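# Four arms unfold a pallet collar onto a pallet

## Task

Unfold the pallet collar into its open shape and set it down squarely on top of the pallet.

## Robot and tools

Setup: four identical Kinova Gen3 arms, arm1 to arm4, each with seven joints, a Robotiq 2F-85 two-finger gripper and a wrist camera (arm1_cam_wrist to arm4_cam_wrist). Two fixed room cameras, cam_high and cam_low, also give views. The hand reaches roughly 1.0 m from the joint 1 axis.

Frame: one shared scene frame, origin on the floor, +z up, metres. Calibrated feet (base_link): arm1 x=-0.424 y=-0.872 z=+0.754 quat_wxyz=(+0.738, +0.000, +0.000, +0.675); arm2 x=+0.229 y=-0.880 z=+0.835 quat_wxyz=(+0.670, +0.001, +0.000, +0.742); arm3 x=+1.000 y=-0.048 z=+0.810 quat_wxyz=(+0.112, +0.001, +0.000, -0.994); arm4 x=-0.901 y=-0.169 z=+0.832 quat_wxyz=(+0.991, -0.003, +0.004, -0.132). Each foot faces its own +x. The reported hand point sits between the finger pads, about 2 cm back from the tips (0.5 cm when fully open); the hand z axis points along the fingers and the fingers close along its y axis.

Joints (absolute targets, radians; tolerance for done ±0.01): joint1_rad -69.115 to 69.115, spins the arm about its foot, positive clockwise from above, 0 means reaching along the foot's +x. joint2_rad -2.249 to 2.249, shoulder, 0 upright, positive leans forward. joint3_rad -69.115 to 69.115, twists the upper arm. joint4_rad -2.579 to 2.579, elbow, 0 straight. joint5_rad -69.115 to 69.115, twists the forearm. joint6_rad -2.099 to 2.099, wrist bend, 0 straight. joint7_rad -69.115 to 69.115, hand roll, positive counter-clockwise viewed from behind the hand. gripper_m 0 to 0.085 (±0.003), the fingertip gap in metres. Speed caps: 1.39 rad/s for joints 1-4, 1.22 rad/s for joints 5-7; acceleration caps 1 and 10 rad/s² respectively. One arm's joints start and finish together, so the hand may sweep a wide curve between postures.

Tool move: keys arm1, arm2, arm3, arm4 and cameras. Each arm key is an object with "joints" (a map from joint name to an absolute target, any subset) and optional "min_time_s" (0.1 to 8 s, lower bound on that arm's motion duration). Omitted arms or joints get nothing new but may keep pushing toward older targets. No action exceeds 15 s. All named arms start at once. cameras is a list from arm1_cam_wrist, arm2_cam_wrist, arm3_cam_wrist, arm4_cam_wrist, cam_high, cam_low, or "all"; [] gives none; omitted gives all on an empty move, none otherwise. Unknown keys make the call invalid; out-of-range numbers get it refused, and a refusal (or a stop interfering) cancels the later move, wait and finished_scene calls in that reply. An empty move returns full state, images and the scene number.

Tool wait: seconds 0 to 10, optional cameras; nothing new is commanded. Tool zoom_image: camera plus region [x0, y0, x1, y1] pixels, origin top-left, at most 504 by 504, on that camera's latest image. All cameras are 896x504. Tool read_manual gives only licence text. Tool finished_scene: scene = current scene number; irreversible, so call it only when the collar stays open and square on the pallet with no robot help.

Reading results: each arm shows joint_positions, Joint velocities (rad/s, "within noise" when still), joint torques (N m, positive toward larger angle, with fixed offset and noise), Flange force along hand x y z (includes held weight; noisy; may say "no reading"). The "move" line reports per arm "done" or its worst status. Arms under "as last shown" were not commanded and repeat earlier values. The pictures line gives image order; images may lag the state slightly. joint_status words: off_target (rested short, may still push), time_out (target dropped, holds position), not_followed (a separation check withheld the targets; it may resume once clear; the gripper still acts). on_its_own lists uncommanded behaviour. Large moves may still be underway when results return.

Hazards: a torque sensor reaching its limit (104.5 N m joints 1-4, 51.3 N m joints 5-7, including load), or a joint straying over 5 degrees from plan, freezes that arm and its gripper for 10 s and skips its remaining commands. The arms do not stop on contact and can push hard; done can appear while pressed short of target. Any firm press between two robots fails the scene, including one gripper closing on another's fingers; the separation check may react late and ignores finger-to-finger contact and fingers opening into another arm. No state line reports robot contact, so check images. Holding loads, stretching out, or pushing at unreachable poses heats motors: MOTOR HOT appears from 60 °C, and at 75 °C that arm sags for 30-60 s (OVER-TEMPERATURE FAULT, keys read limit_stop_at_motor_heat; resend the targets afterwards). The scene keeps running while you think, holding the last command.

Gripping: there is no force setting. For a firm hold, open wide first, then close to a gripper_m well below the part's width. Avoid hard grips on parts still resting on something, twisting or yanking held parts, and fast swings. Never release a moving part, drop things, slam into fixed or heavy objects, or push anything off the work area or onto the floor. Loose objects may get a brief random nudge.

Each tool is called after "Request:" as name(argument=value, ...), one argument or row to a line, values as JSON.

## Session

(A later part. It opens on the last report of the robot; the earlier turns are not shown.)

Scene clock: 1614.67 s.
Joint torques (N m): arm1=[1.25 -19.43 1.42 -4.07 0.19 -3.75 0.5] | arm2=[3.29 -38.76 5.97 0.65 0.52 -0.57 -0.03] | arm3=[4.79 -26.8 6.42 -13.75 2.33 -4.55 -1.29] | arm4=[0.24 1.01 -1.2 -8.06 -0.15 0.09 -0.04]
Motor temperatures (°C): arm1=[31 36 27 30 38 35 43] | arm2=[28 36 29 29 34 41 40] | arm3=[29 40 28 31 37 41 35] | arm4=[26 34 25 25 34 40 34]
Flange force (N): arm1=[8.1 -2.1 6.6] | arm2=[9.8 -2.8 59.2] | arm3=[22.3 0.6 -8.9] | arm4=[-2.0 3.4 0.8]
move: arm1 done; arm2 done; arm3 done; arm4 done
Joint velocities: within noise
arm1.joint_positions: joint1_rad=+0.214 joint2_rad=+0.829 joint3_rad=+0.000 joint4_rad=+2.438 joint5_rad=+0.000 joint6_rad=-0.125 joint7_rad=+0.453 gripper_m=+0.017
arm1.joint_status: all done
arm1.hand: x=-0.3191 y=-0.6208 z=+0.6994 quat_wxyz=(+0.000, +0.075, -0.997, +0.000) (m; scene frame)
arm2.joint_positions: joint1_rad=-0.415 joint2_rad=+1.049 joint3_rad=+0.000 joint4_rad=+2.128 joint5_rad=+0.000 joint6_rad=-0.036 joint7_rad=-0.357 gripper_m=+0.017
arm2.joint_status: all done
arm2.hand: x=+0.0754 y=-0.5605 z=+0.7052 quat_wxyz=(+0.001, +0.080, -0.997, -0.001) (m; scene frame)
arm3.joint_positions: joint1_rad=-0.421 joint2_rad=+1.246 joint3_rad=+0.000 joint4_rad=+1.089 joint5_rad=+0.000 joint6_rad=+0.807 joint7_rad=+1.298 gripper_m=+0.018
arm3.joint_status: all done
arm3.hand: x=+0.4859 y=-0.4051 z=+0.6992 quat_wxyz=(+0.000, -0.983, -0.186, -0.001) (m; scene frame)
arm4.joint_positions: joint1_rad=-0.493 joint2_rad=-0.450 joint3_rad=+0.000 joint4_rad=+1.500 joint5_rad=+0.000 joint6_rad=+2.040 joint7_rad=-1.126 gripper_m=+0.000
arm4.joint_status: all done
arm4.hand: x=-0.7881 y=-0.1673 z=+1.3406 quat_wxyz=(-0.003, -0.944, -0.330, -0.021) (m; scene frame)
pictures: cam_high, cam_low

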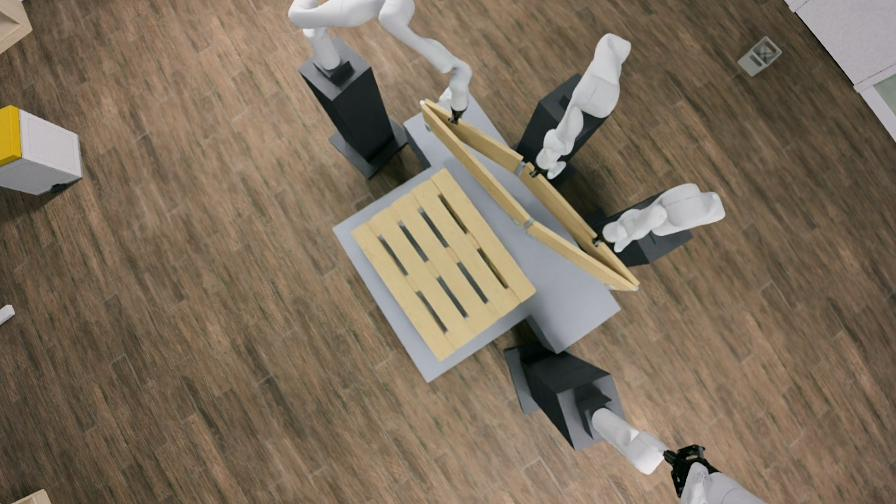

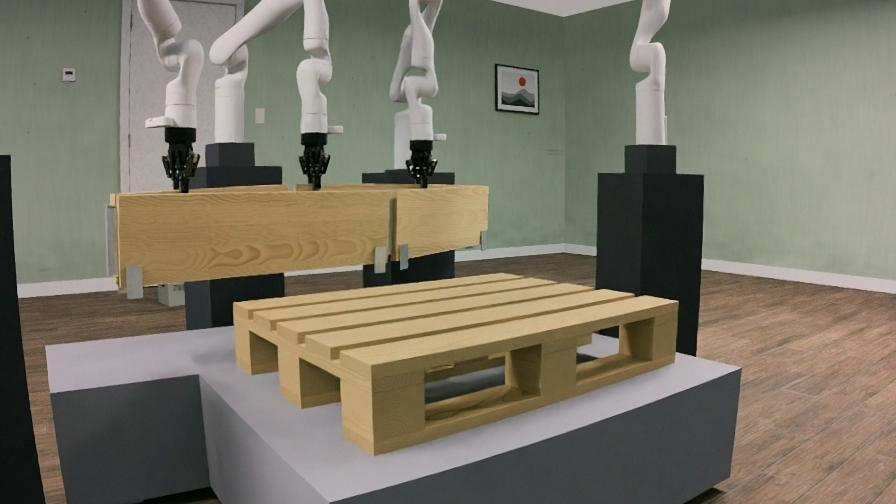

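Opening properly.

Request:
move(
  arm1={"joints":{"joint1_rad":0.2845,"joint2_rad":0.8267,"joint4_rad":2.2055,"joint6_rad":0.1094,"joint7_rad":0.5035},"min_time_s":3},
  arm2={"joints":{"joint1_rad":-0.245,"joint2_rad":1.0504,"joint4_rad":2.0255,"joint6_rad":0.0657,"joint7_rad":-0.2095},"min_time_s":3},
  arm3={"joints":{"joint1_rad":-0.2548,"joint2_rad":1.1375,"joint4_rad":1.408,"joint6_rad":0.5961,"joint7_rad":1.6918},"min_time_s":3},
  cameras=["cam_high"],
)

Request:
move(
  arm1={"joints":{"joint1_rad":0.3479,"joint2_rad":0.8995,"joint4_rad":1.8397,"joint6_rad":0.4024,"joint7_rad":0.5361},"min_time_s":4},
  arm2={"joints":{"joint1_rad":-0.0449,"joint2_rad":1.0755,"joint4_rad":1.8147,"joint6_rad":0.2514,"joint7_rad":-0.0432},"min_time_s":4},
  arm3={"joints":{"joint1_rad":0.0326,"joint2_rad":1.0979,"joint4_rad":1.5394,"joint6_rad":0.5043,"joint7_rad":2.3111},"min_time_s":4},
  cameras=["cam_high","arm3_cam_wrist"],
)

Scene clock: 1637.20 s.
Joint torques (N m): arm1=[-1.3 -29.85 -2.5 -3.57 0.06 -1.54 0.4] | arm2=[1.28 -19.39 1.37 -0.92 0.42 -0.52 -0.14] | arm3=[1.34 -34.11 3.65 -9.24 1.03 0.06 -0.82] | arm4=[0.24 1.06 -1.24 -7.98 -0.18 0.09 -0.05]
Motor temperatures (°C): arm1=[31 36 26 30 38 35 43] | arm2=[28 38 29 29 34 41 40] | arm3=[29 40 28 31 37 42 35] | arm4=[26 34 25 25 34 40 34]
Flange force (N): arm1=[-2.6 -0.7 36.3] | arm2=[3.7 0.0 1.7] | arm3=[3.6 1.7 18.1] | arm4=[-2.2 3.6 0.5]
move: arm1 done; arm2 done; arm3 done
Joint velocities: within noise
arm1.joint_positions: joint1_rad=+0.285 joint2_rad=+0.827 joint3_rad=+0.000 joint4_rad=+2.206 joint5_rad=+0.000 joint6_rad=+0.109 joint7_rad=+0.504 gripper_m=+0.017
arm1.joint_status: all done
arm1.hand: x=-0.2749 y=-0.5608 z=+0.6994 quat_wxyz=(+0.000, +0.065, -0.998, +0.000) (m; scene frame)
arm2.joint_positions: joint1_rad=-0.245 joint2_rad=+1.050 joint3_rad=+0.000 joint4_rad=+2.025 joint5_rad=+0.000 joint6_rad=+0.066 joint7_rad=-0.209 gripper_m=+0.017
arm2.joint_status: all done
arm2.hand: x=+0.1209 y=-0.5088 z=+0.7052 quat_wxyz=(+0.001, +0.069, -0.998, -0.001) (m; scene frame)
arm3.joint_positions: joint1_rad=-0.255 joint2_rad=+1.137 joint3_rad=+0.000 joint4_rad=+1.408 joint5_rad=+0.000 joint6_rad=+0.596 joint7_rad=+1.692 gripper_m=+0.018
arm3.joint_status: all done
arm3.hand: x=+0.4936 y=-0.2838 z=+0.6990 quat_wxyz=(-0.001, -0.955, -0.296, -0.001) (m; scene frame)
arm4: as last shown
pictures: cam_high

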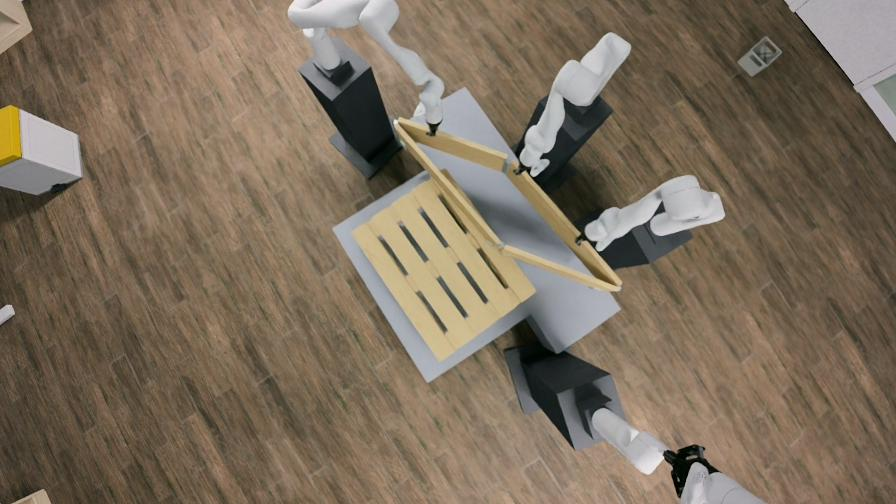

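Scene clock: 1641.57 s.
Joint torques (N m): arm1=[-2.69 -38.85 -4.14 -8.94 -0.9 -1.03 0.19] | arm2=[2.02 -14.16 1.4 -0.97 0.26 -0.19 -0.49] | arm3=[1.31 -35.14 3.63 -7.63 1.37 0.5 -0.07] | arm4=[0.28 1.03 -1.22 -7.99 -0.16 0.08 -0.02]
Motor temperatures (°C): arm1=[31 37 27 30 38 35 43] | arm2=[28 38 29 29 34 41 40] | arm3=[29 41 28 31 37 42 35] | arm4=[26 34 25 25 34 40 34]
Flange force (N): arm1=[-5.8 -0.8 41.0] | arm2=[4.1 1.3 -13.6] | arm3=[-1.7 1.8 24.6] | arm4=[-2.1 3.5 0.5]
move: arm1 done; arm2 done; arm3 done
Joint velocities: within noise
arm1.joint_positions: joint1_rad=+0.348 joint2_rad=+0.899 joint3_rad=+0.000 joint4_rad=+1.840 joint5_rad=+0.000 joint6_rad=+0.402 joint7_rad=+0.536 gripper_m=+0.017
arm1.joint_status: all done
arm1.hand: x=-0.2095 y=-0.4724 z=+0.6994 quat_wxyz=(+0.000, +0.050, -0.999, +0.000) (m; scene frame)
arm2.joint_positions: joint1_rad=-0.045 joint2_rad=+1.076 joint3_rad=+0.000 joint4_rad=+1.815 joint5_rad=+0.000 joint6_rad=+0.251 joint7_rad=-0.043 gripper_m=+0.017
arm2.joint_status: all done
arm2.hand: x=+0.1876 y=-0.4328 z=+0.7052 quat_wxyz=(+0.001, +0.052, -0.999, -0.001) (m; scene frame)
arm3.joint_positions: joint1_rad=+0.033 joint2_rad=+1.098 joint3_rad=+0.000 joint4_rad=+1.539 joint5_rad=+0.000 joint6_rad=+0.504 joint7_rad=+2.311 gripper_m=+0.018
arm3.joint_status: all done
arm3.hand: x=+0.4789 y=-0.1244 z=+0.6987 quat_wxyz=(-0.001, -0.893, -0.450, -0.001) (m; scene frame)
arm4: as last shown
pictures: arm3_cam_wrist, cam_high

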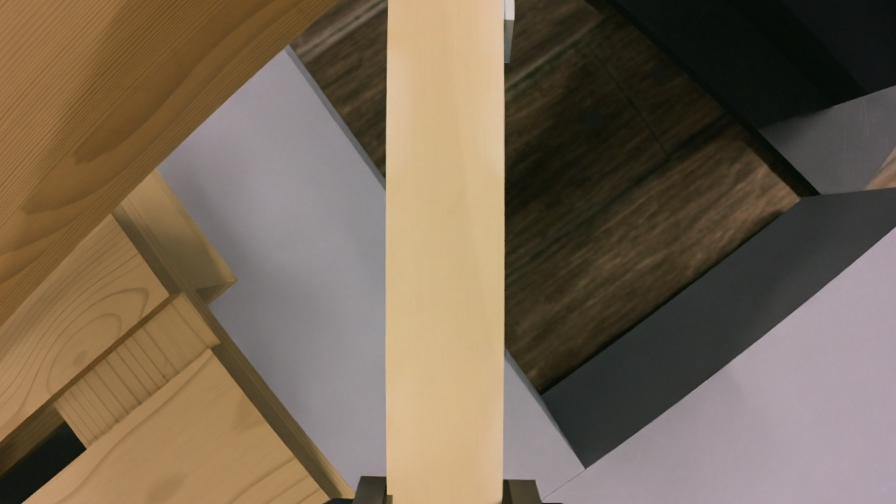

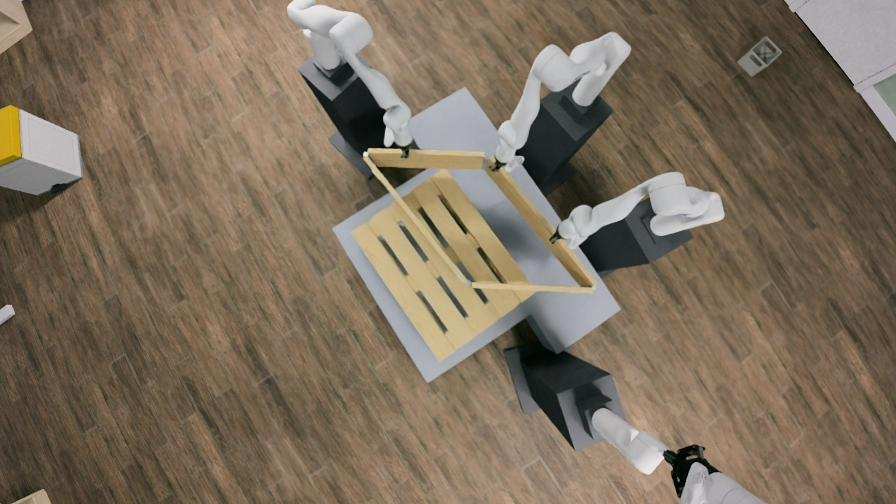

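Request:
move(
  arm1={"joints":{"joint1_rad":0.3873,"joint2_rad":1.0346,"joint4_rad":1.4171,"joint6_rad":0.6899,"joint7_rad":0.5446},"min_time_s":4},
  arm2={"joints":{"joint1_rad":0.1037,"joint2_rad":1.1382,"joint4_rad":1.5375,"joint6_rad":0.4659,"joint7_rad":0.0715},"min_time_s":4},
  arm3={"joints":{"joint1_rad":0.2739,"joint2_rad":1.1416,"joint4_rad":1.3953,"joint6_rad":0.6047,"joint7_rad":2.8842},"min_time_s":4},
)

Request:
move(
  arm1={"joints":{"joint1_rad":0.4144,"joint2_rad":1.2551,"joint4_rad":0.8426,"joint6_rad":1.0439,"joint7_rad":0.5408},"min_time_s":4},
  arm2={"joints":{"joint1_rad":0.2142,"joint2_rad":1.2504,"joint4_rad":1.1743,"joint6_rad":0.7169,"joint7_rad":0.1491},"min_time_s":4},
  arm3={"joints":{"joint1_rad":0.4172,"joint2_rad":1.246,"joint4_rad":1.0895,"joint6_rad":0.8061,"joint7_rad":3.3593},"min_time_s":4},
)

Request:
move(
  arm4={"joints":{"joint1_rad":-0.0774,"joint2_rad":0.8109,"joint4_rad":1.9809,"joint6_rad":0.3498,"joint7_rad":-1.3838}},
  cameras=["cam_high","cam_low","arm4_cam_wrist"],
)

Request:
move(
  arm4={"joints":{"joint1_rad":-1.1366,"joint2_rad":1.0492,"joint4_rad":1.2751,"joint6_rad":0.8173,"joint7_rad":-2.443}},
  cameras=["arm4_cam_wrist","arm3_cam_wrist","arm1_cam_wrist","arm2_cam_wrist"],
)

Scene clock: 1668.90 s.
Joint torques (N m): arm1=[-4.52 -40.62 -4.91 -12.44 -1.23 -0.86 0.53] | arm2=[4.19 -16.59 3.67 -0.11 0.6 1.87 -0.69] | arm3=[3.26 -35.28 4.91 -10.71 1.47 -0.73 -0.39] | arm4=[0.27 1.06 -1.25 -7.99 -0.18 0.07 -0.03]
Motor temperatures (°C): arm1=[31 37 27 30 38 35 43] | arm2=[28 37 29 28 34 41 40] | arm3=[29 42 28 32 36 42 35] | arm4=[26 33 25 25 34 40 34]
Flange force (N): arm1=[-6.1 -3.3 29.7] | arm2=[6.6 4.5 -7.1] | arm3=[-3.8 7.2 18.2] | arm4=[-2.2 3.6 0.5]
move: arm1 done; arm2 done; arm3 done
TORQUE WARNING: arm3's joint2_rad reached its warning level (56.7 N m). A warning alone does not stop the arm.
TORQUE WARNING: arm1's joint2_rad reached its warning level (56.7 N m). A warning alone does not stop the arm.
Joint velocities: within noise
arm1.joint_positions: joint1_rad=+0.387 joint2_rad=+1.035 joint3_rad=+0.000 joint4_rad=+1.417 joint5_rad=+0.000 joint6_rad=+0.690 joint7_rad=+0.545 gripper_m=+0.017
arm1.joint_status: all done
arm1.hand: x=-0.1439 y=-0.3841 z=+0.6993 quat_wxyz=(+0.000, +0.034, -0.999, +0.000) (m; scene frame)
arm2.joint_positions: joint1_rad=+0.104 joint2_rad=+1.138 joint3_rad=+0.000 joint4_rad=+1.537 joint5_rad=+0.000 joint6_rad=+0.466 joint7_rad=+0.071 gripper_m=+0.017
arm2.joint_status: all done
arm2.hand: x=+0.2543 y=-0.3567 z=+0.7052 quat_wxyz=(+0.001, +0.035, -0.999, -0.001) (m; scene frame)
arm3.joint_positions: joint1_rad=+0.274 joint2_rad=+1.142 joint3_rad=+0.000 joint4_rad=+1.395 joint5_rad=+0.000 joint6_rad=+0.605 joint7_rad=+2.884 gripper_m=+0.018
arm3.joint_status: all done
arm3.hand: x=+0.4409 y=+0.0041 z=+0.6986 quat_wxyz=(-0.001, -0.807, -0.591, -0.001) (m; scene frame)
arm4: as last shown
pictures: none

Scene clock: 1673.27 s.
Joint torques (N m): arm1=[-11.41 -50.39 -9.4 -31.99 -4.35 -14.94 0.44] | arm2=[7.9 -15.31 6.06 4.99 1.23 6.18 -1.05] | arm3=[-2.95 -52.12 -0.84 -32.39 -0.05 -13.15 -0.16] | arm4=[0.26 1.05 -1.2 -7.99 -0.18 0.11 -0.04]
Motor temperatures (°C): arm1=[31 38 27 31 38 35 43] | arm2=[28 37 29 28 34 41 40] | arm3=[29 42 28 32 37 42 35] | arm4=[26 33 25 25 34 40 34]
Flange force (N): arm1=[7.8 -41.7 10.9] | arm2=[8.1 18.7 -3.4] | arm3=[-6.0 42.2 15.0] | arm4=[-2.1 3.5 0.6]
move: arm1 done; arm2 done; arm3 done
TORQUE WARNING: arm1's joint6_rad reached its warning level (29.4 N m). A warning alone does not stop the arm.
TORQUE WARNING: arm2's joint2_rad reached its warning level (56.7 N m). A warning alone does not stop the arm.
TORQUE WARNING: arm3's joint2_rad reached its warning level (56.7 N m). A warning alone does not stop the arm.
Joint velocities: arm1=[within noise] | arm2=[within noise] | arm3=[-0.002 0 0 -0.001 0 -0.006 -0.001] | arm4=[within noise]
arm1.joint_positions: joint1_rad=+0.414 joint2_rad=+1.255 joint3_rad=+0.000 joint4_rad=+0.842 joint5_rad=+0.000 joint6_rad=+1.043 joint7_rad=+0.541 gripper_m=+0.017
arm1.joint_status: all done
arm1.hand: x=-0.0776 y=-0.2948 z=+0.6996 quat_wxyz=(+0.000, +0.019, -1.000, -0.001) (m; scene frame)
arm2.joint_positions: joint1_rad=+0.214 joint2_rad=+1.250 joint3_rad=+0.000 joint4_rad=+1.174 joint5_rad=+0.000 joint6_rad=+0.717 joint7_rad=+0.149 gripper_m=+0.017
arm2.joint_status: all done
arm2.hand: x=+0.3211 y=-0.2807 z=+0.7053 quat_wxyz=(+0.001, +0.019, -1.000, -0.001) (m; scene frame)
arm3.joint_positions: joint1_rad=+0.417 joint2_rad=+1.246 joint3_rad=+0.000 joint4_rad=+1.088 joint5_rad=+0.000 joint6_rad=+0.806 joint7_rad=+3.359 gripper_m=+0.018
arm3.joint_status: all done
arm3.hand: x=+0.3902 y=+0.0956 z=+0.6988 quat_wxyz=(+0.000, -0.698, -0.716, +0.000) (m; scene frame)
arm4: as last shown
pictures: none

Scene clock: 1675.97 s.
Joint torques (N m): arm1=[-10.85 -49.37 -9 -27.15 -3.96 -10.49 0.52] | arm2=[8 -16.05 6.34 2.44 1.4 4.7 -1] | arm3=[-0.94 -49.29 0.78 -27.09 0.41 -8.98 -0.19] | arm4=[0.35 -17.63 -0.63 -2.97 -0.21 0.26 -0.02]
Motor temperatures (°C): arm1=[31 38 27 31 38 35 43] | arm2=[28 37 29 28 34 41 40] | arm3=[29 42 28 32 37 42 35] | arm4=[26 33 25 25 34 40 34]
Flange force (N): arm1=[2.0 -31.0 16.6] | arm2=[9.6 12.3 -5.7] | arm3=[-6.9 33.2 18.3] | arm4=[-0.6 -0.9 -0.6]
move: arm4 done
Joint velocities: within noise
arm1.joint_positions: joint1_rad=+0.414 joint2_rad=+1.255 joint3_rad=+0.000 joint4_rad=+0.843 joint5_rad=+0.000 joint6_rad=+1.044 joint7_rad=+0.541 gripper_m=+0.017
arm1.joint_status: not commanded
arm1.hand: x=-0.0778 y=-0.2955 z=+0.6994 quat_wxyz=(+0.000, +0.019, -1.000, +0.000) (m; scene frame)
arm2: as last shown
arm2.hand: x=+0.3210 y=-0.2806 z=+0.7052 quat_wxyz=(+0.001, +0.019, -1.000, -0.001) (m; scene frame)
arm3.joint_positions: joint1_rad=+0.417 joint2_rad=+1.246 joint3_rad=+0.000 joint4_rad=+1.089 joint5_rad=+0.000 joint6_rad=+0.806 joint7_rad=+3.359 gripper_m=+0.018
arm3.joint_status: not commanded
arm3.hand: x=+0.3910 y=+0.0958 z=+0.6986 quat_wxyz=(-0.001, -0.698, -0.716, +0.000) (m; scene frame)
arm4.joint_positions: joint1_rad=-0.077 joint2_rad=+0.811 joint3_rad=+0.000 joint4_rad=+1.981 joint5_rad=+0.000 joint6_rad=+0.350 joint7_rad=-1.384 gripper_m=+0.000
arm4.joint_status: all done
arm4.hand: x=-0.5009 y=-0.2709 z=+0.7972 quat_wxyz=(-0.002, -1.000, +0.001, +0.005) (m; scene frame)
pictures: arm4_cam_wrist, cam_high, cam_low

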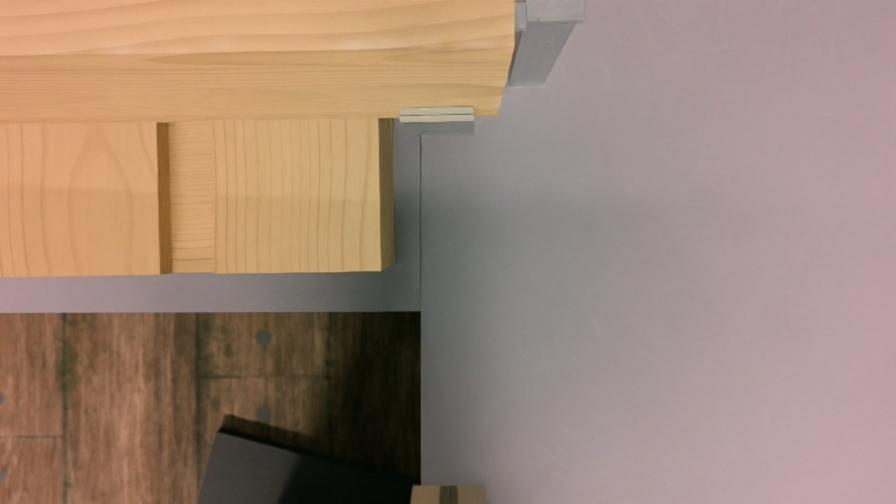

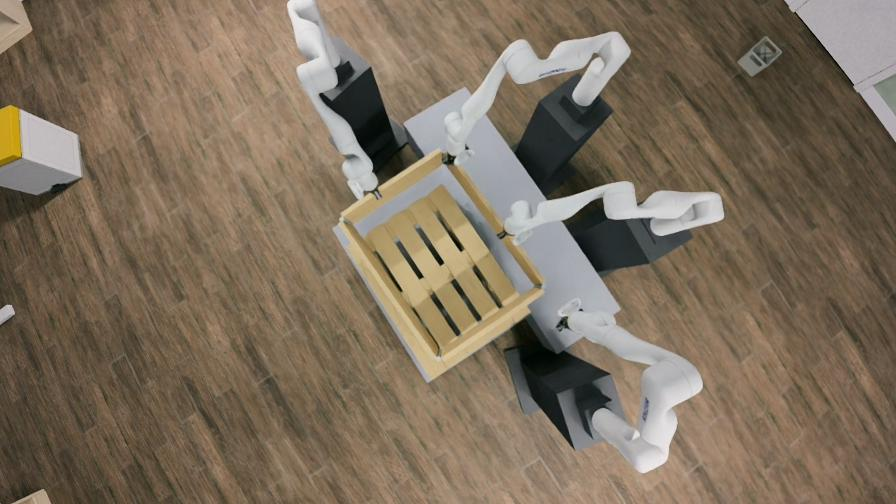

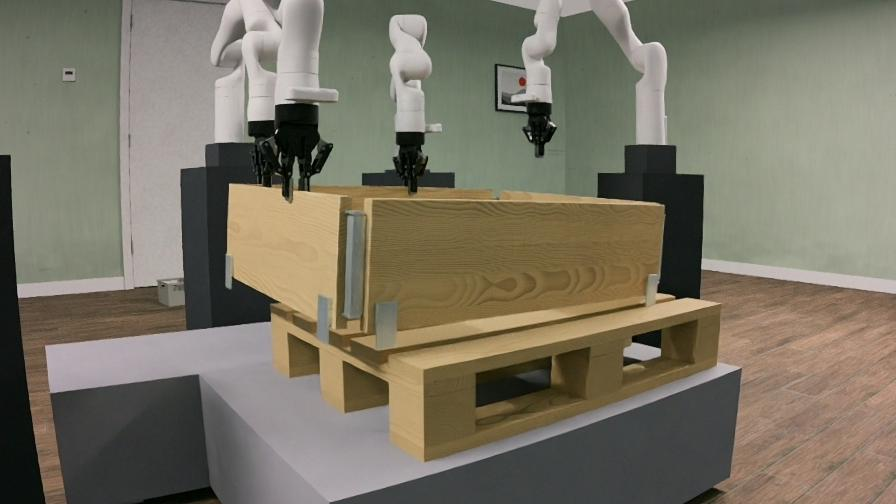

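Scene clock: 1678.40 s.
Joint torques (N m): arm1=[-10.83 -49.41 -8.88 -27.07 -3.96 -10.46 0.5] | arm2=[8.01 -16.08 6.33 2.48 1.46 4.67 -0.98] | arm3=[-0.95 -49.27 0.75 -27.11 0.43 -9 -0.19] | arm4=[0.21 -24.09 -0.64 -6.47 -0.15 0.3 -0.03]
Motor temperatures (°C): arm1=[31 38 27 31 38 35 43] | arm2=[28 37 29 28 34 41 40] | arm3=[29 42 28 32 37 42 35] | arm4=[26 33 25 25 34 40 34]
Flange force (N): arm1=[1.7 -30.5 16.7] | arm2=[9.6 12.6 -5.7] | arm3=[-6.9 33.2 18.3] | arm4=[-1.1 0.3 -0.4]
move: arm4 done
Joint velocities: within noise
arm1, arm2, arm3: as last shown
arm4.joint_positions: joint1_rad=-1.137 joint2_rad=+1.049 joint3_rad=+0.000 joint4_rad=+1.275 joint5_rad=+0.000 joint6_rad=+0.817 joint7_rad=-2.443 gripper_m=+0.000
arm4.joint_status: all done
arm4.hand: x=-0.5000 y=+0.2691 z=+0.7950 quat_wxyz=(-0.002, -1.000, +0.001, +0.005) (m; scene frame)
pictures: arm1_cam_wrist, arm2_cam_wrist, arm3_cam_wrist, arm4_cam_wrist

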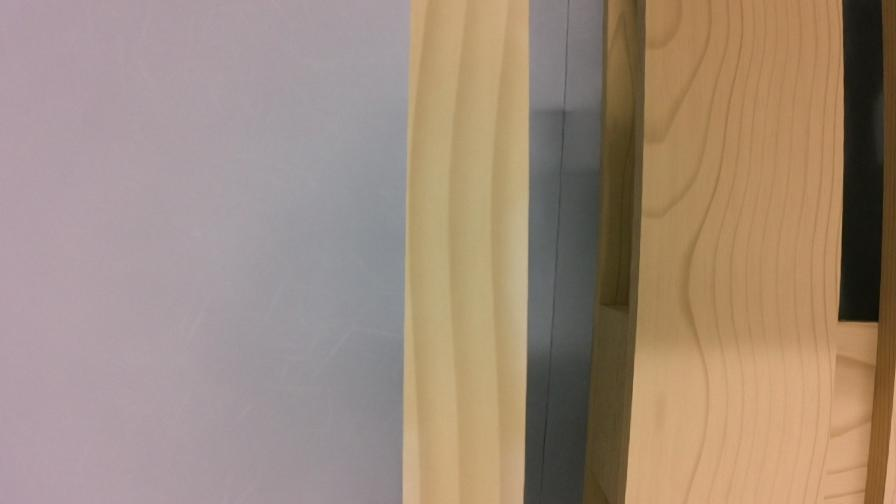

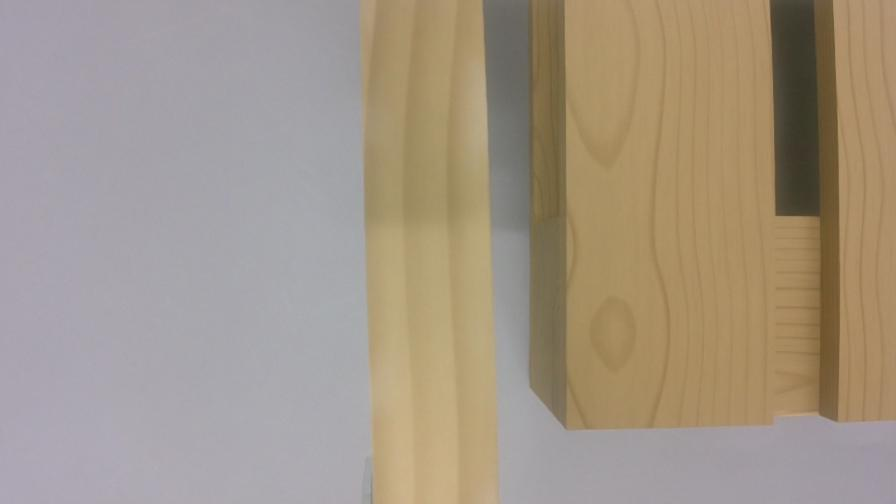

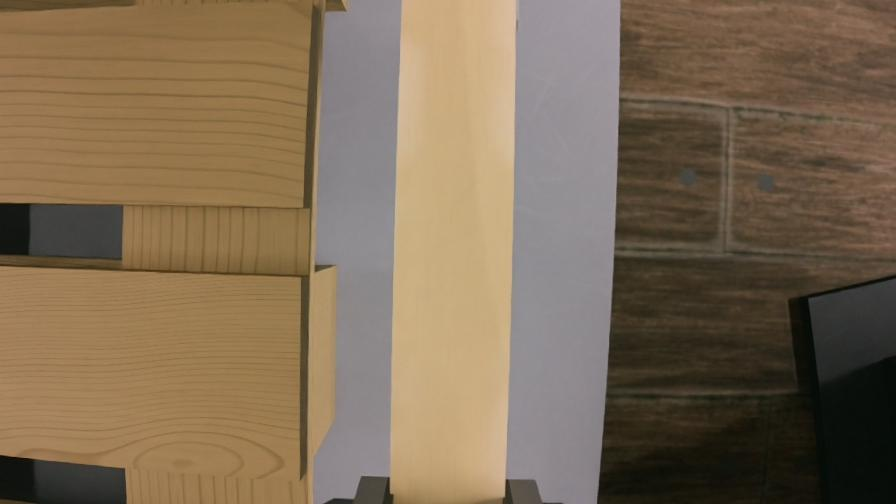

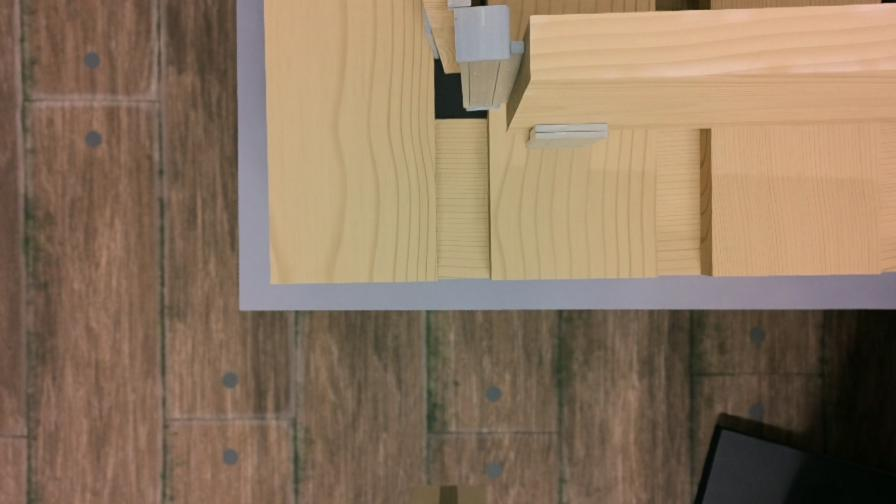

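Request:
move(
  arm1={"joints":{"joint2_rad":1.1801,"joint4_rad":0.8441,"joint6_rad":1.1174},"min_time_s":2.5},
  arm2={"joints":{"joint2_rad":1.1568,"joint4_rad":1.2064,"joint6_rad":0.7784},"min_time_s":2.5},
  arm3={"joints":{"joint2_rad":1.157,"joint4_rad":1.1144,"joint6_rad":0.8702},"min_time_s":2.5},
  arm4={"joints":{"joint2_rad":0.65,"joint6_rad":1.2166},"min_time_s":1.5},
  cameras=["cam_low","arm4_cam_wrist"],
)

Scene clock: 1730.90 s.
Joint torques (N m): arm1=[-9.48 -57.46 -8.78 -17.5 -4.85 2.72 0.46] | arm2=[12.24 -8.89 10.05 -1.51 2.85 -0.56 -1.06] | arm3=[4.09 -48.87 4.87 -18.4 1.82 -1.82 -0.41] | arm4=[0.19 -20.77 -0.76 -8.36 -0.15 0.25 -0.04]
Motor temperatures (°C): arm1=[31 44 27 32 38 36 43] | arm2=[28 36 29 28 34 41 40] | arm3=[29 49 28 33 36 42 35] | arm4=[26 34 25 25 34 40 34]
Flange force (N): arm1=[-18.5 3.9 49.3] | arm2=[19.0 -0.4 -27.9] | arm3=[-7.7 6.0 33.6] | arm4=[-0.6 0.1 -0.1]
move: arm1 done; arm2 done; arm3 done; arm4 done
Joint velocities: within noise
arm1.joint_positions: joint1_rad=+0.414 joint2_rad=+1.190 joint3_rad=+0.000 joint4_rad=+0.844 joint5_rad=+0.000 joint6_rad=+1.117 joint7_rad=+0.541 gripper_m=+0.017
arm1.joint_status: all done
arm1.hand: x=-0.0791 y=-0.2981 z=+0.7428 quat_wxyz=(+0.003, +0.019, -1.000, +0.004) (m; scene frame)
arm2.joint_positions: joint1_rad=+0.214 joint2_rad=+1.157 joint3_rad=+0.000 joint4_rad=+1.206 joint5_rad=+0.000 joint6_rad=+0.778 joint7_rad=+0.149 gripper_m=+0.017
arm2.joint_status: all done
arm2.hand: x=+0.3212 y=-0.2807 z=+0.7551 quat_wxyz=(+0.001, +0.019, -1.000, -0.001) (m; scene frame)
arm3.joint_positions: joint1_rad=+0.417 joint2_rad=+1.157 joint3_rad=+0.000 joint4_rad=+1.114 joint5_rad=+0.000 joint6_rad=+0.870 joint7_rad=+3.359 gripper_m=+0.018
arm3.joint_status: all done
arm3.hand: x=+0.3909 y=+0.0958 z=+0.7485 quat_wxyz=(-0.001, -0.698, -0.716, +0.000) (m; scene frame)
arm4.joint_positions: joint1_rad=-1.137 joint2_rad=+0.650 joint3_rad=+0.000 joint4_rad=+1.275 joint5_rad=+0.000 joint6_rad=+1.217 joint7_rad=-2.443 gripper_m=+0.000
arm4.joint_status: all done
arm4.hand: x=-0.5266 y=+0.2360 z=+1.0267 quat_wxyz=(-0.002, -1.000, +0.001, +0.005) (m; scene frame)
pictures: arm4_cam_wrist, cam_low

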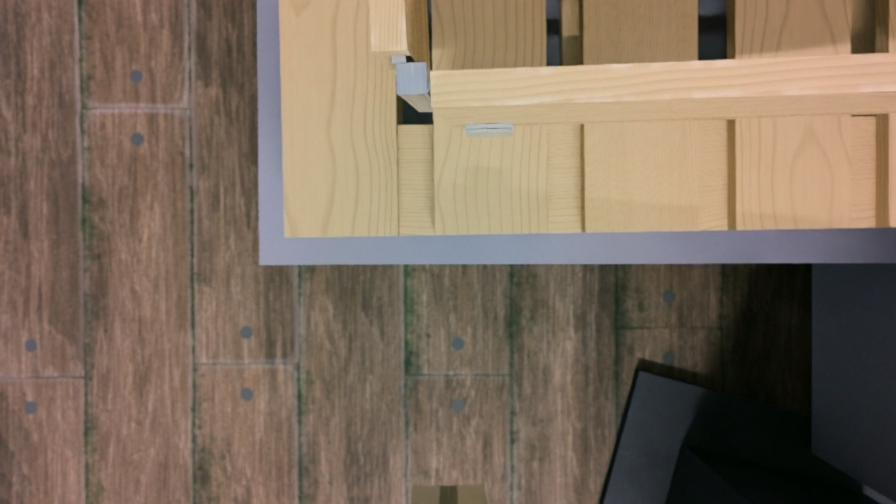

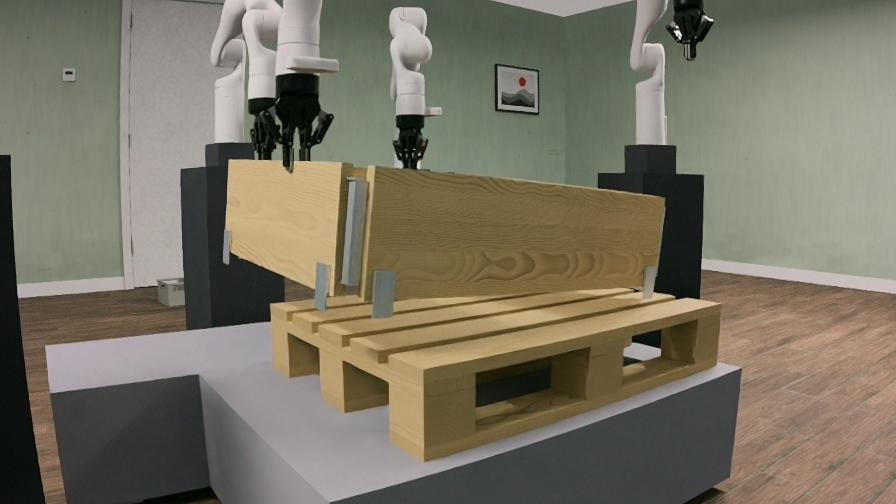

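Request:
move(
  arm4={"joints":{"joint1_rad":-0.7779,"joint2_rad":1.0448,"joint4_rad":1.287,"joint6_rad":0.8098,"joint7_rad":-0.4541,"gripper_m":0.06}},
  cameras=["arm4_cam_wrist","cam_low"],
)

Scene clock: 1761.73 s.
Joint torques (N m): arm1=[-9.56 -57.42 -8.8 -17.46 -4.78 2.74 0.41] | arm2=[12.4 -8.88 9.98 -1.47 2.85 -0.58 -1.03] | arm3=[4.05 -48.84 4.91 -18.45 1.8 -1.83 -0.41] | arm4=[0.25 -24.01 -0.69 -6.39 -0.21 0.3 -0.06]
Motor temperatures (°C): arm1=[31 48 27 32 38 35 43] | arm2=[28 35 29 28 34 41 40] | arm3=[29 52 28 33 36 42 35] | arm4=[26 35 25 25 34 40 34]
Flange force (N): arm1=[-18.7 3.9 49.3] | arm2=[19.3 -0.1 -27.9] | arm3=[-7.7 6.3 33.6] | arm4=[0.1 -1.0 -0.3]
move: arm4 done
Joint velocities: within noise
arm1, arm2, arm3: as last shown
arm4.joint_positions: joint1_rad=-0.778 joint2_rad=+1.045 joint3_rad=+0.000 joint4_rad=+1.287 joint5_rad=+0.000 joint6_rad=+0.810 joint7_rad=-0.454 gripper_m=+0.060
arm4.joint_status: all done
arm4.hand: x=-0.3739 y=+0.0990 z=+0.7944 quat_wxyz=(+0.002, -0.686, -0.727, +0.005) (m; scene frame)
pictures: arm4_cam_wrist, cam_low

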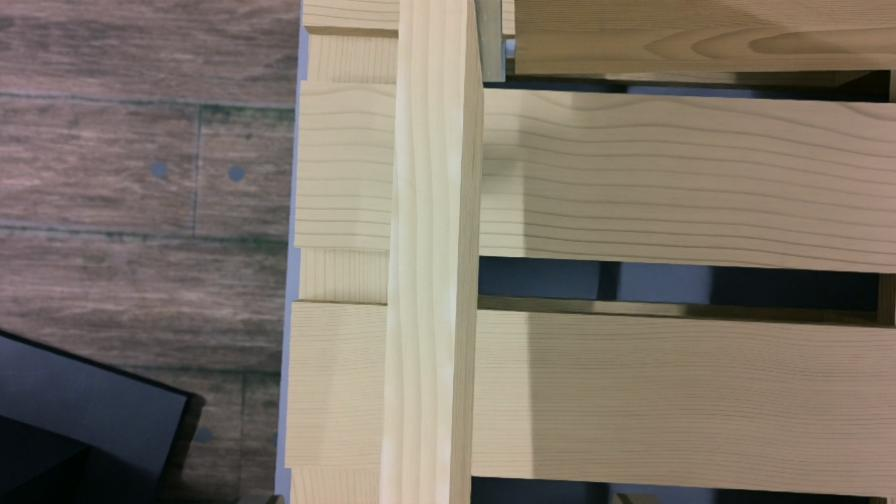

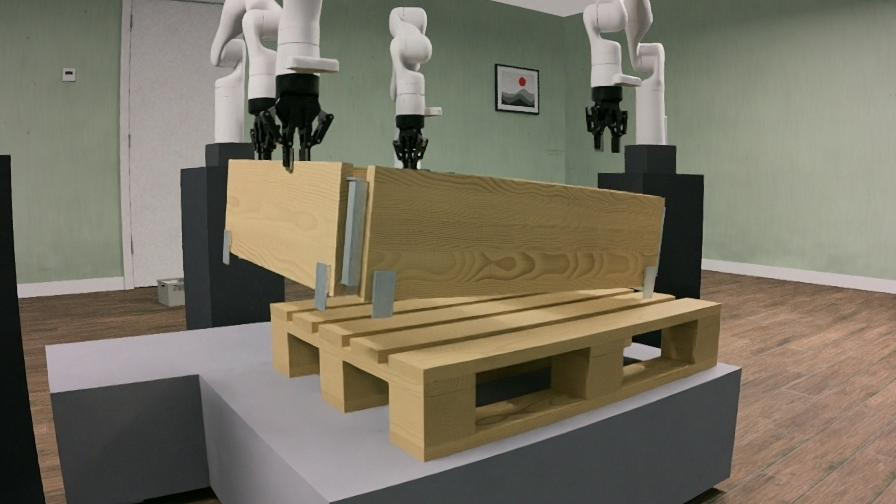

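Request:
move(
  arm4={"joints":{"joint1_rad":-0.7836,"joint2_rad":1.2246,"joint4_rad":1.2775,"joint6_rad":0.6395,"joint7_rad":-0.4778},"min_time_s":2},
  cameras=["arm4_cam_wrist","cam_low"],
)

Scene clock: 1786.50 s.
Joint torques (N m): arm1=[-9.55 -57.41 -8.86 -17.45 -4.81 2.69 0.43] | arm2=[12.32 -8.92 10.08 -1.42 2.86 -0.61 -1.03] | arm3=[4.08 -48.8 4.92 -18.39 1.81 -1.81 -0.41] | arm4=[0.21 -24.33 -0.67 -5.19 -0.2 0.3 -0.03]
Motor temperatures (°C): arm1=[31 51 27 32 38 35 43] | arm2=[29 34 29 28 34 41 40] | arm3=[29 54 28 33 36 41 35] | arm4=[26 35 25 25 34 40 34]
Flange force (N): arm1=[-18.8 4.1 49.1] | arm2=[19.1 0.3 -27.9] | arm3=[-7.7 6.1 33.5] | arm4=[0.2 -0.9 -0.5]
move: arm4 done
Joint velocities: within noise
arm1, arm2, arm3: as last shown
arm4.joint_positions: joint1_rad=-0.784 joint2_rad=+1.225 joint3_rad=+0.000 joint4_rad=+1.278 joint5_rad=+0.000 joint6_rad=+0.639 joint7_rad=-0.478 gripper_m=+0.060
arm4.joint_status: all done
arm4.hand: x=-0.3834 y=+0.0975 z=+0.6906 quat_wxyz=(+0.002, -0.693, -0.721, +0.005) (m; scene frame)
pictures: arm4_cam_wrist, cam_low

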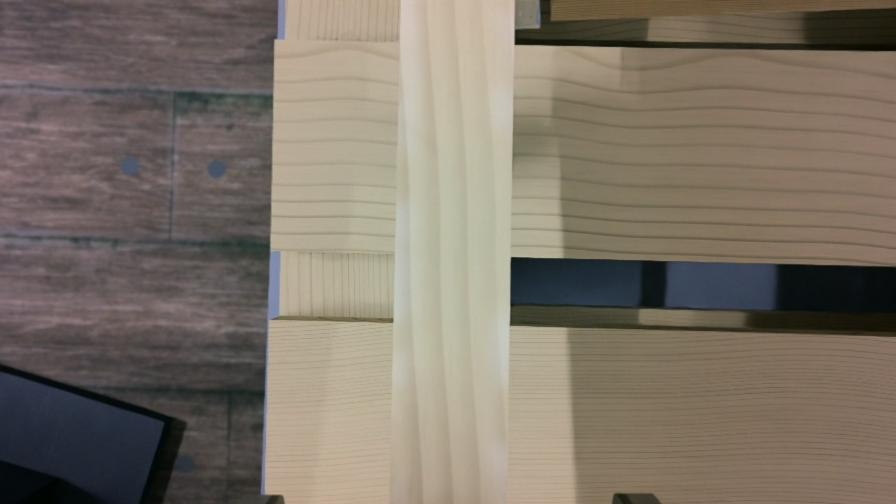

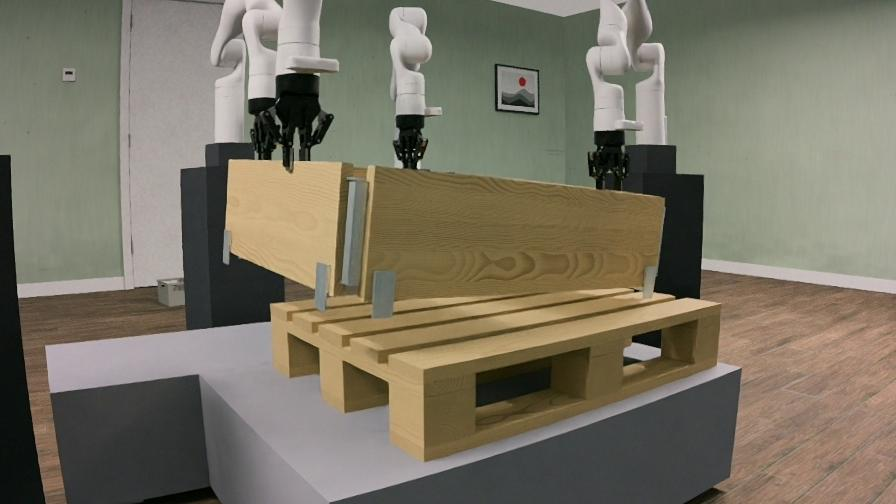

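Request:
move(
  arm4={"joints":{"gripper_m":0.0}},
)

Request:
move(
  arm4={"joints":{"joint2_rad":1.1335,"joint4_rad":1.3093,"joint6_rad":0.6988},"min_time_s":4},
  cameras=["arm4_cam_wrist","cam_low"],
)

Scene clock: 1800.40 s.
Joint torques (N m): arm1=[-9.93 -57.5 -9.17 -16.87 -5.03 3.29 0.47] | arm2=[12.31 -8.5 10.22 -1.49 2.94 -0.72 -0.98] | arm3=[4.25 -49.97 5.14 -18.72 1.85 -1.72 -0.42] | arm4=[-0.28 -22.42 -1.52 -4.28 -0.3 1.06 0.37]
Motor temperatures (°C): arm1=[31 53 27 32 38 35 43] | arm2=[29 34 29 28 34 41 40] | arm3=[29 55 28 33 36 41 35] | arm4=[26 35 25 25 34 40 34]
Flange force (N): arm1=[-20.2 5.3 50.1] | arm2=[19.3 -0.4 -28.8] | arm3=[-7.9 5.7 35.6] | arm4=[-0.4 -1.7 -2.7]
move: arm4 off_target
TORQUE WARNING: arm1's joint2_rad reached its warning level (56.7 N m). A warning alone does not stop the arm.
Joint velocities: within noise
arm1.joint_positions: joint1_rad=+0.414 joint2_rad=+1.190 joint3_rad=+0.000 joint4_rad=+0.844 joint5_rad=+0.000 joint6_rad=+1.117 joint7_rad=+0.541 gripper_m=+0.017
arm1.joint_status: not commanded
arm1.hand: x=-0.0791 y=-0.2981 z=+0.7428 quat_wxyz=(+0.003, +0.019, -1.000, +0.004) (m; scene frame)
arm2, arm3: as last shown
arm4.joint_positions: joint1_rad=-0.784 joint2_rad=+1.225 joint3_rad=+0.000 joint4_rad=+1.277 joint5_rad=+0.000 joint6_rad=+0.639 joint7_rad=-0.478 gripper_m=+0.018
arm4.joint_status: gripper_m off_target (ended at +0.018, target +0.000)
arm4.hand: x=-0.3834 y=+0.0976 z=+0.6906 quat_wxyz=(+0.002, -0.693, -0.721, +0.005) (m; scene frame)
pictures: none

Scene clock: 1804.70 s.
Joint torques (N m): arm1=[-10.66 -35.65 -8.31 -21.31 -3.32 -9.7 0.72] | arm2=[1.78 -26.07 0.72 -1.89 -0.17 4.94 -0.77] | arm3=[-0.37 -35.7 0.45 -14.02 -0.21 -1.4 -0.92] | arm4=[11.54 -40.92 11.73 -9.02 4.43 2.23 0.23]
Motor temperatures (°C): arm1=[31 53 27 32 38 35 43] | arm2=[29 34 29 28 34 41 40] | arm3=[29 54 28 33 36 41 35] | arm4=[26 36 25 25 34 40 34]
Flange force (N): arm1=[1.7 -29.5 -0.3] | arm2=[0.3 8.7 10.6] | arm3=[-1.2 12.5 13.0] | arm4=[20.1 -5.1 32.3]
move: arm4 done
Joint velocities: within noise
arm1.joint_positions: joint1_rad=+0.414 joint2_rad=+1.180 joint3_rad=+0.000 joint4_rad=+0.844 joint5_rad=+0.000 joint6_rad=+1.117 joint7_rad=+0.541 gripper_m=+0.017
arm1.joint_status: not commanded
arm1.hand: x=-0.0778 y=-0.2955 z=+0.7494 quat_wxyz=(+0.000, +0.019, -1.000, +0.000) (m; scene frame)
arm2, arm3: as last shown
arm4.joint_positions: joint1_rad=-0.784 joint2_rad=+1.134 joint3_rad=+0.000 joint4_rad=+1.309 joint5_rad=+0.000 joint6_rad=+0.699 joint7_rad=-0.478 gripper_m=+0.018
arm4.joint_status: all done
arm4.hand: x=-0.3830 y=+0.0978 z=+0.7375 quat_wxyz=(+0.002, -0.693, -0.721, +0.005) (m; scene frame)
pictures: arm4_cam_wrist, cam_low

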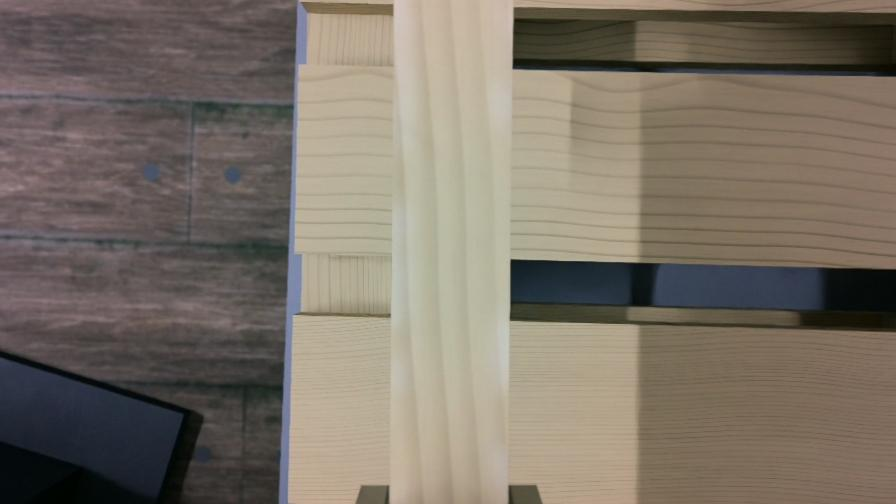

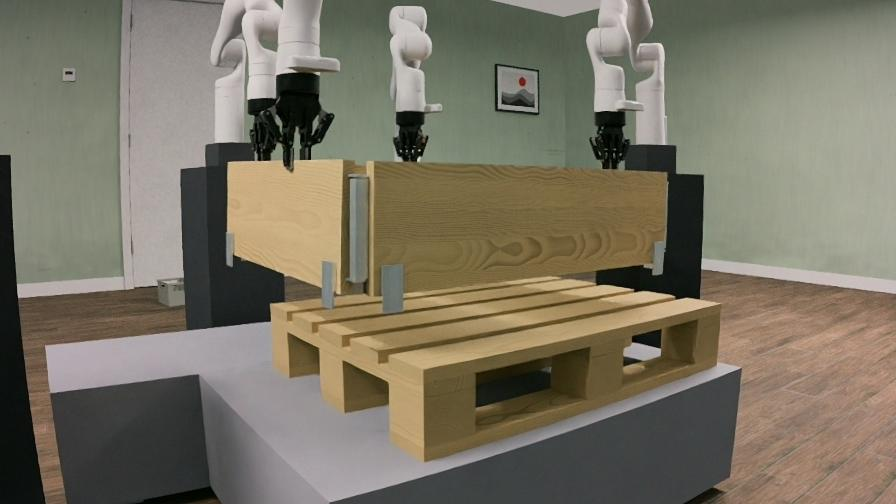

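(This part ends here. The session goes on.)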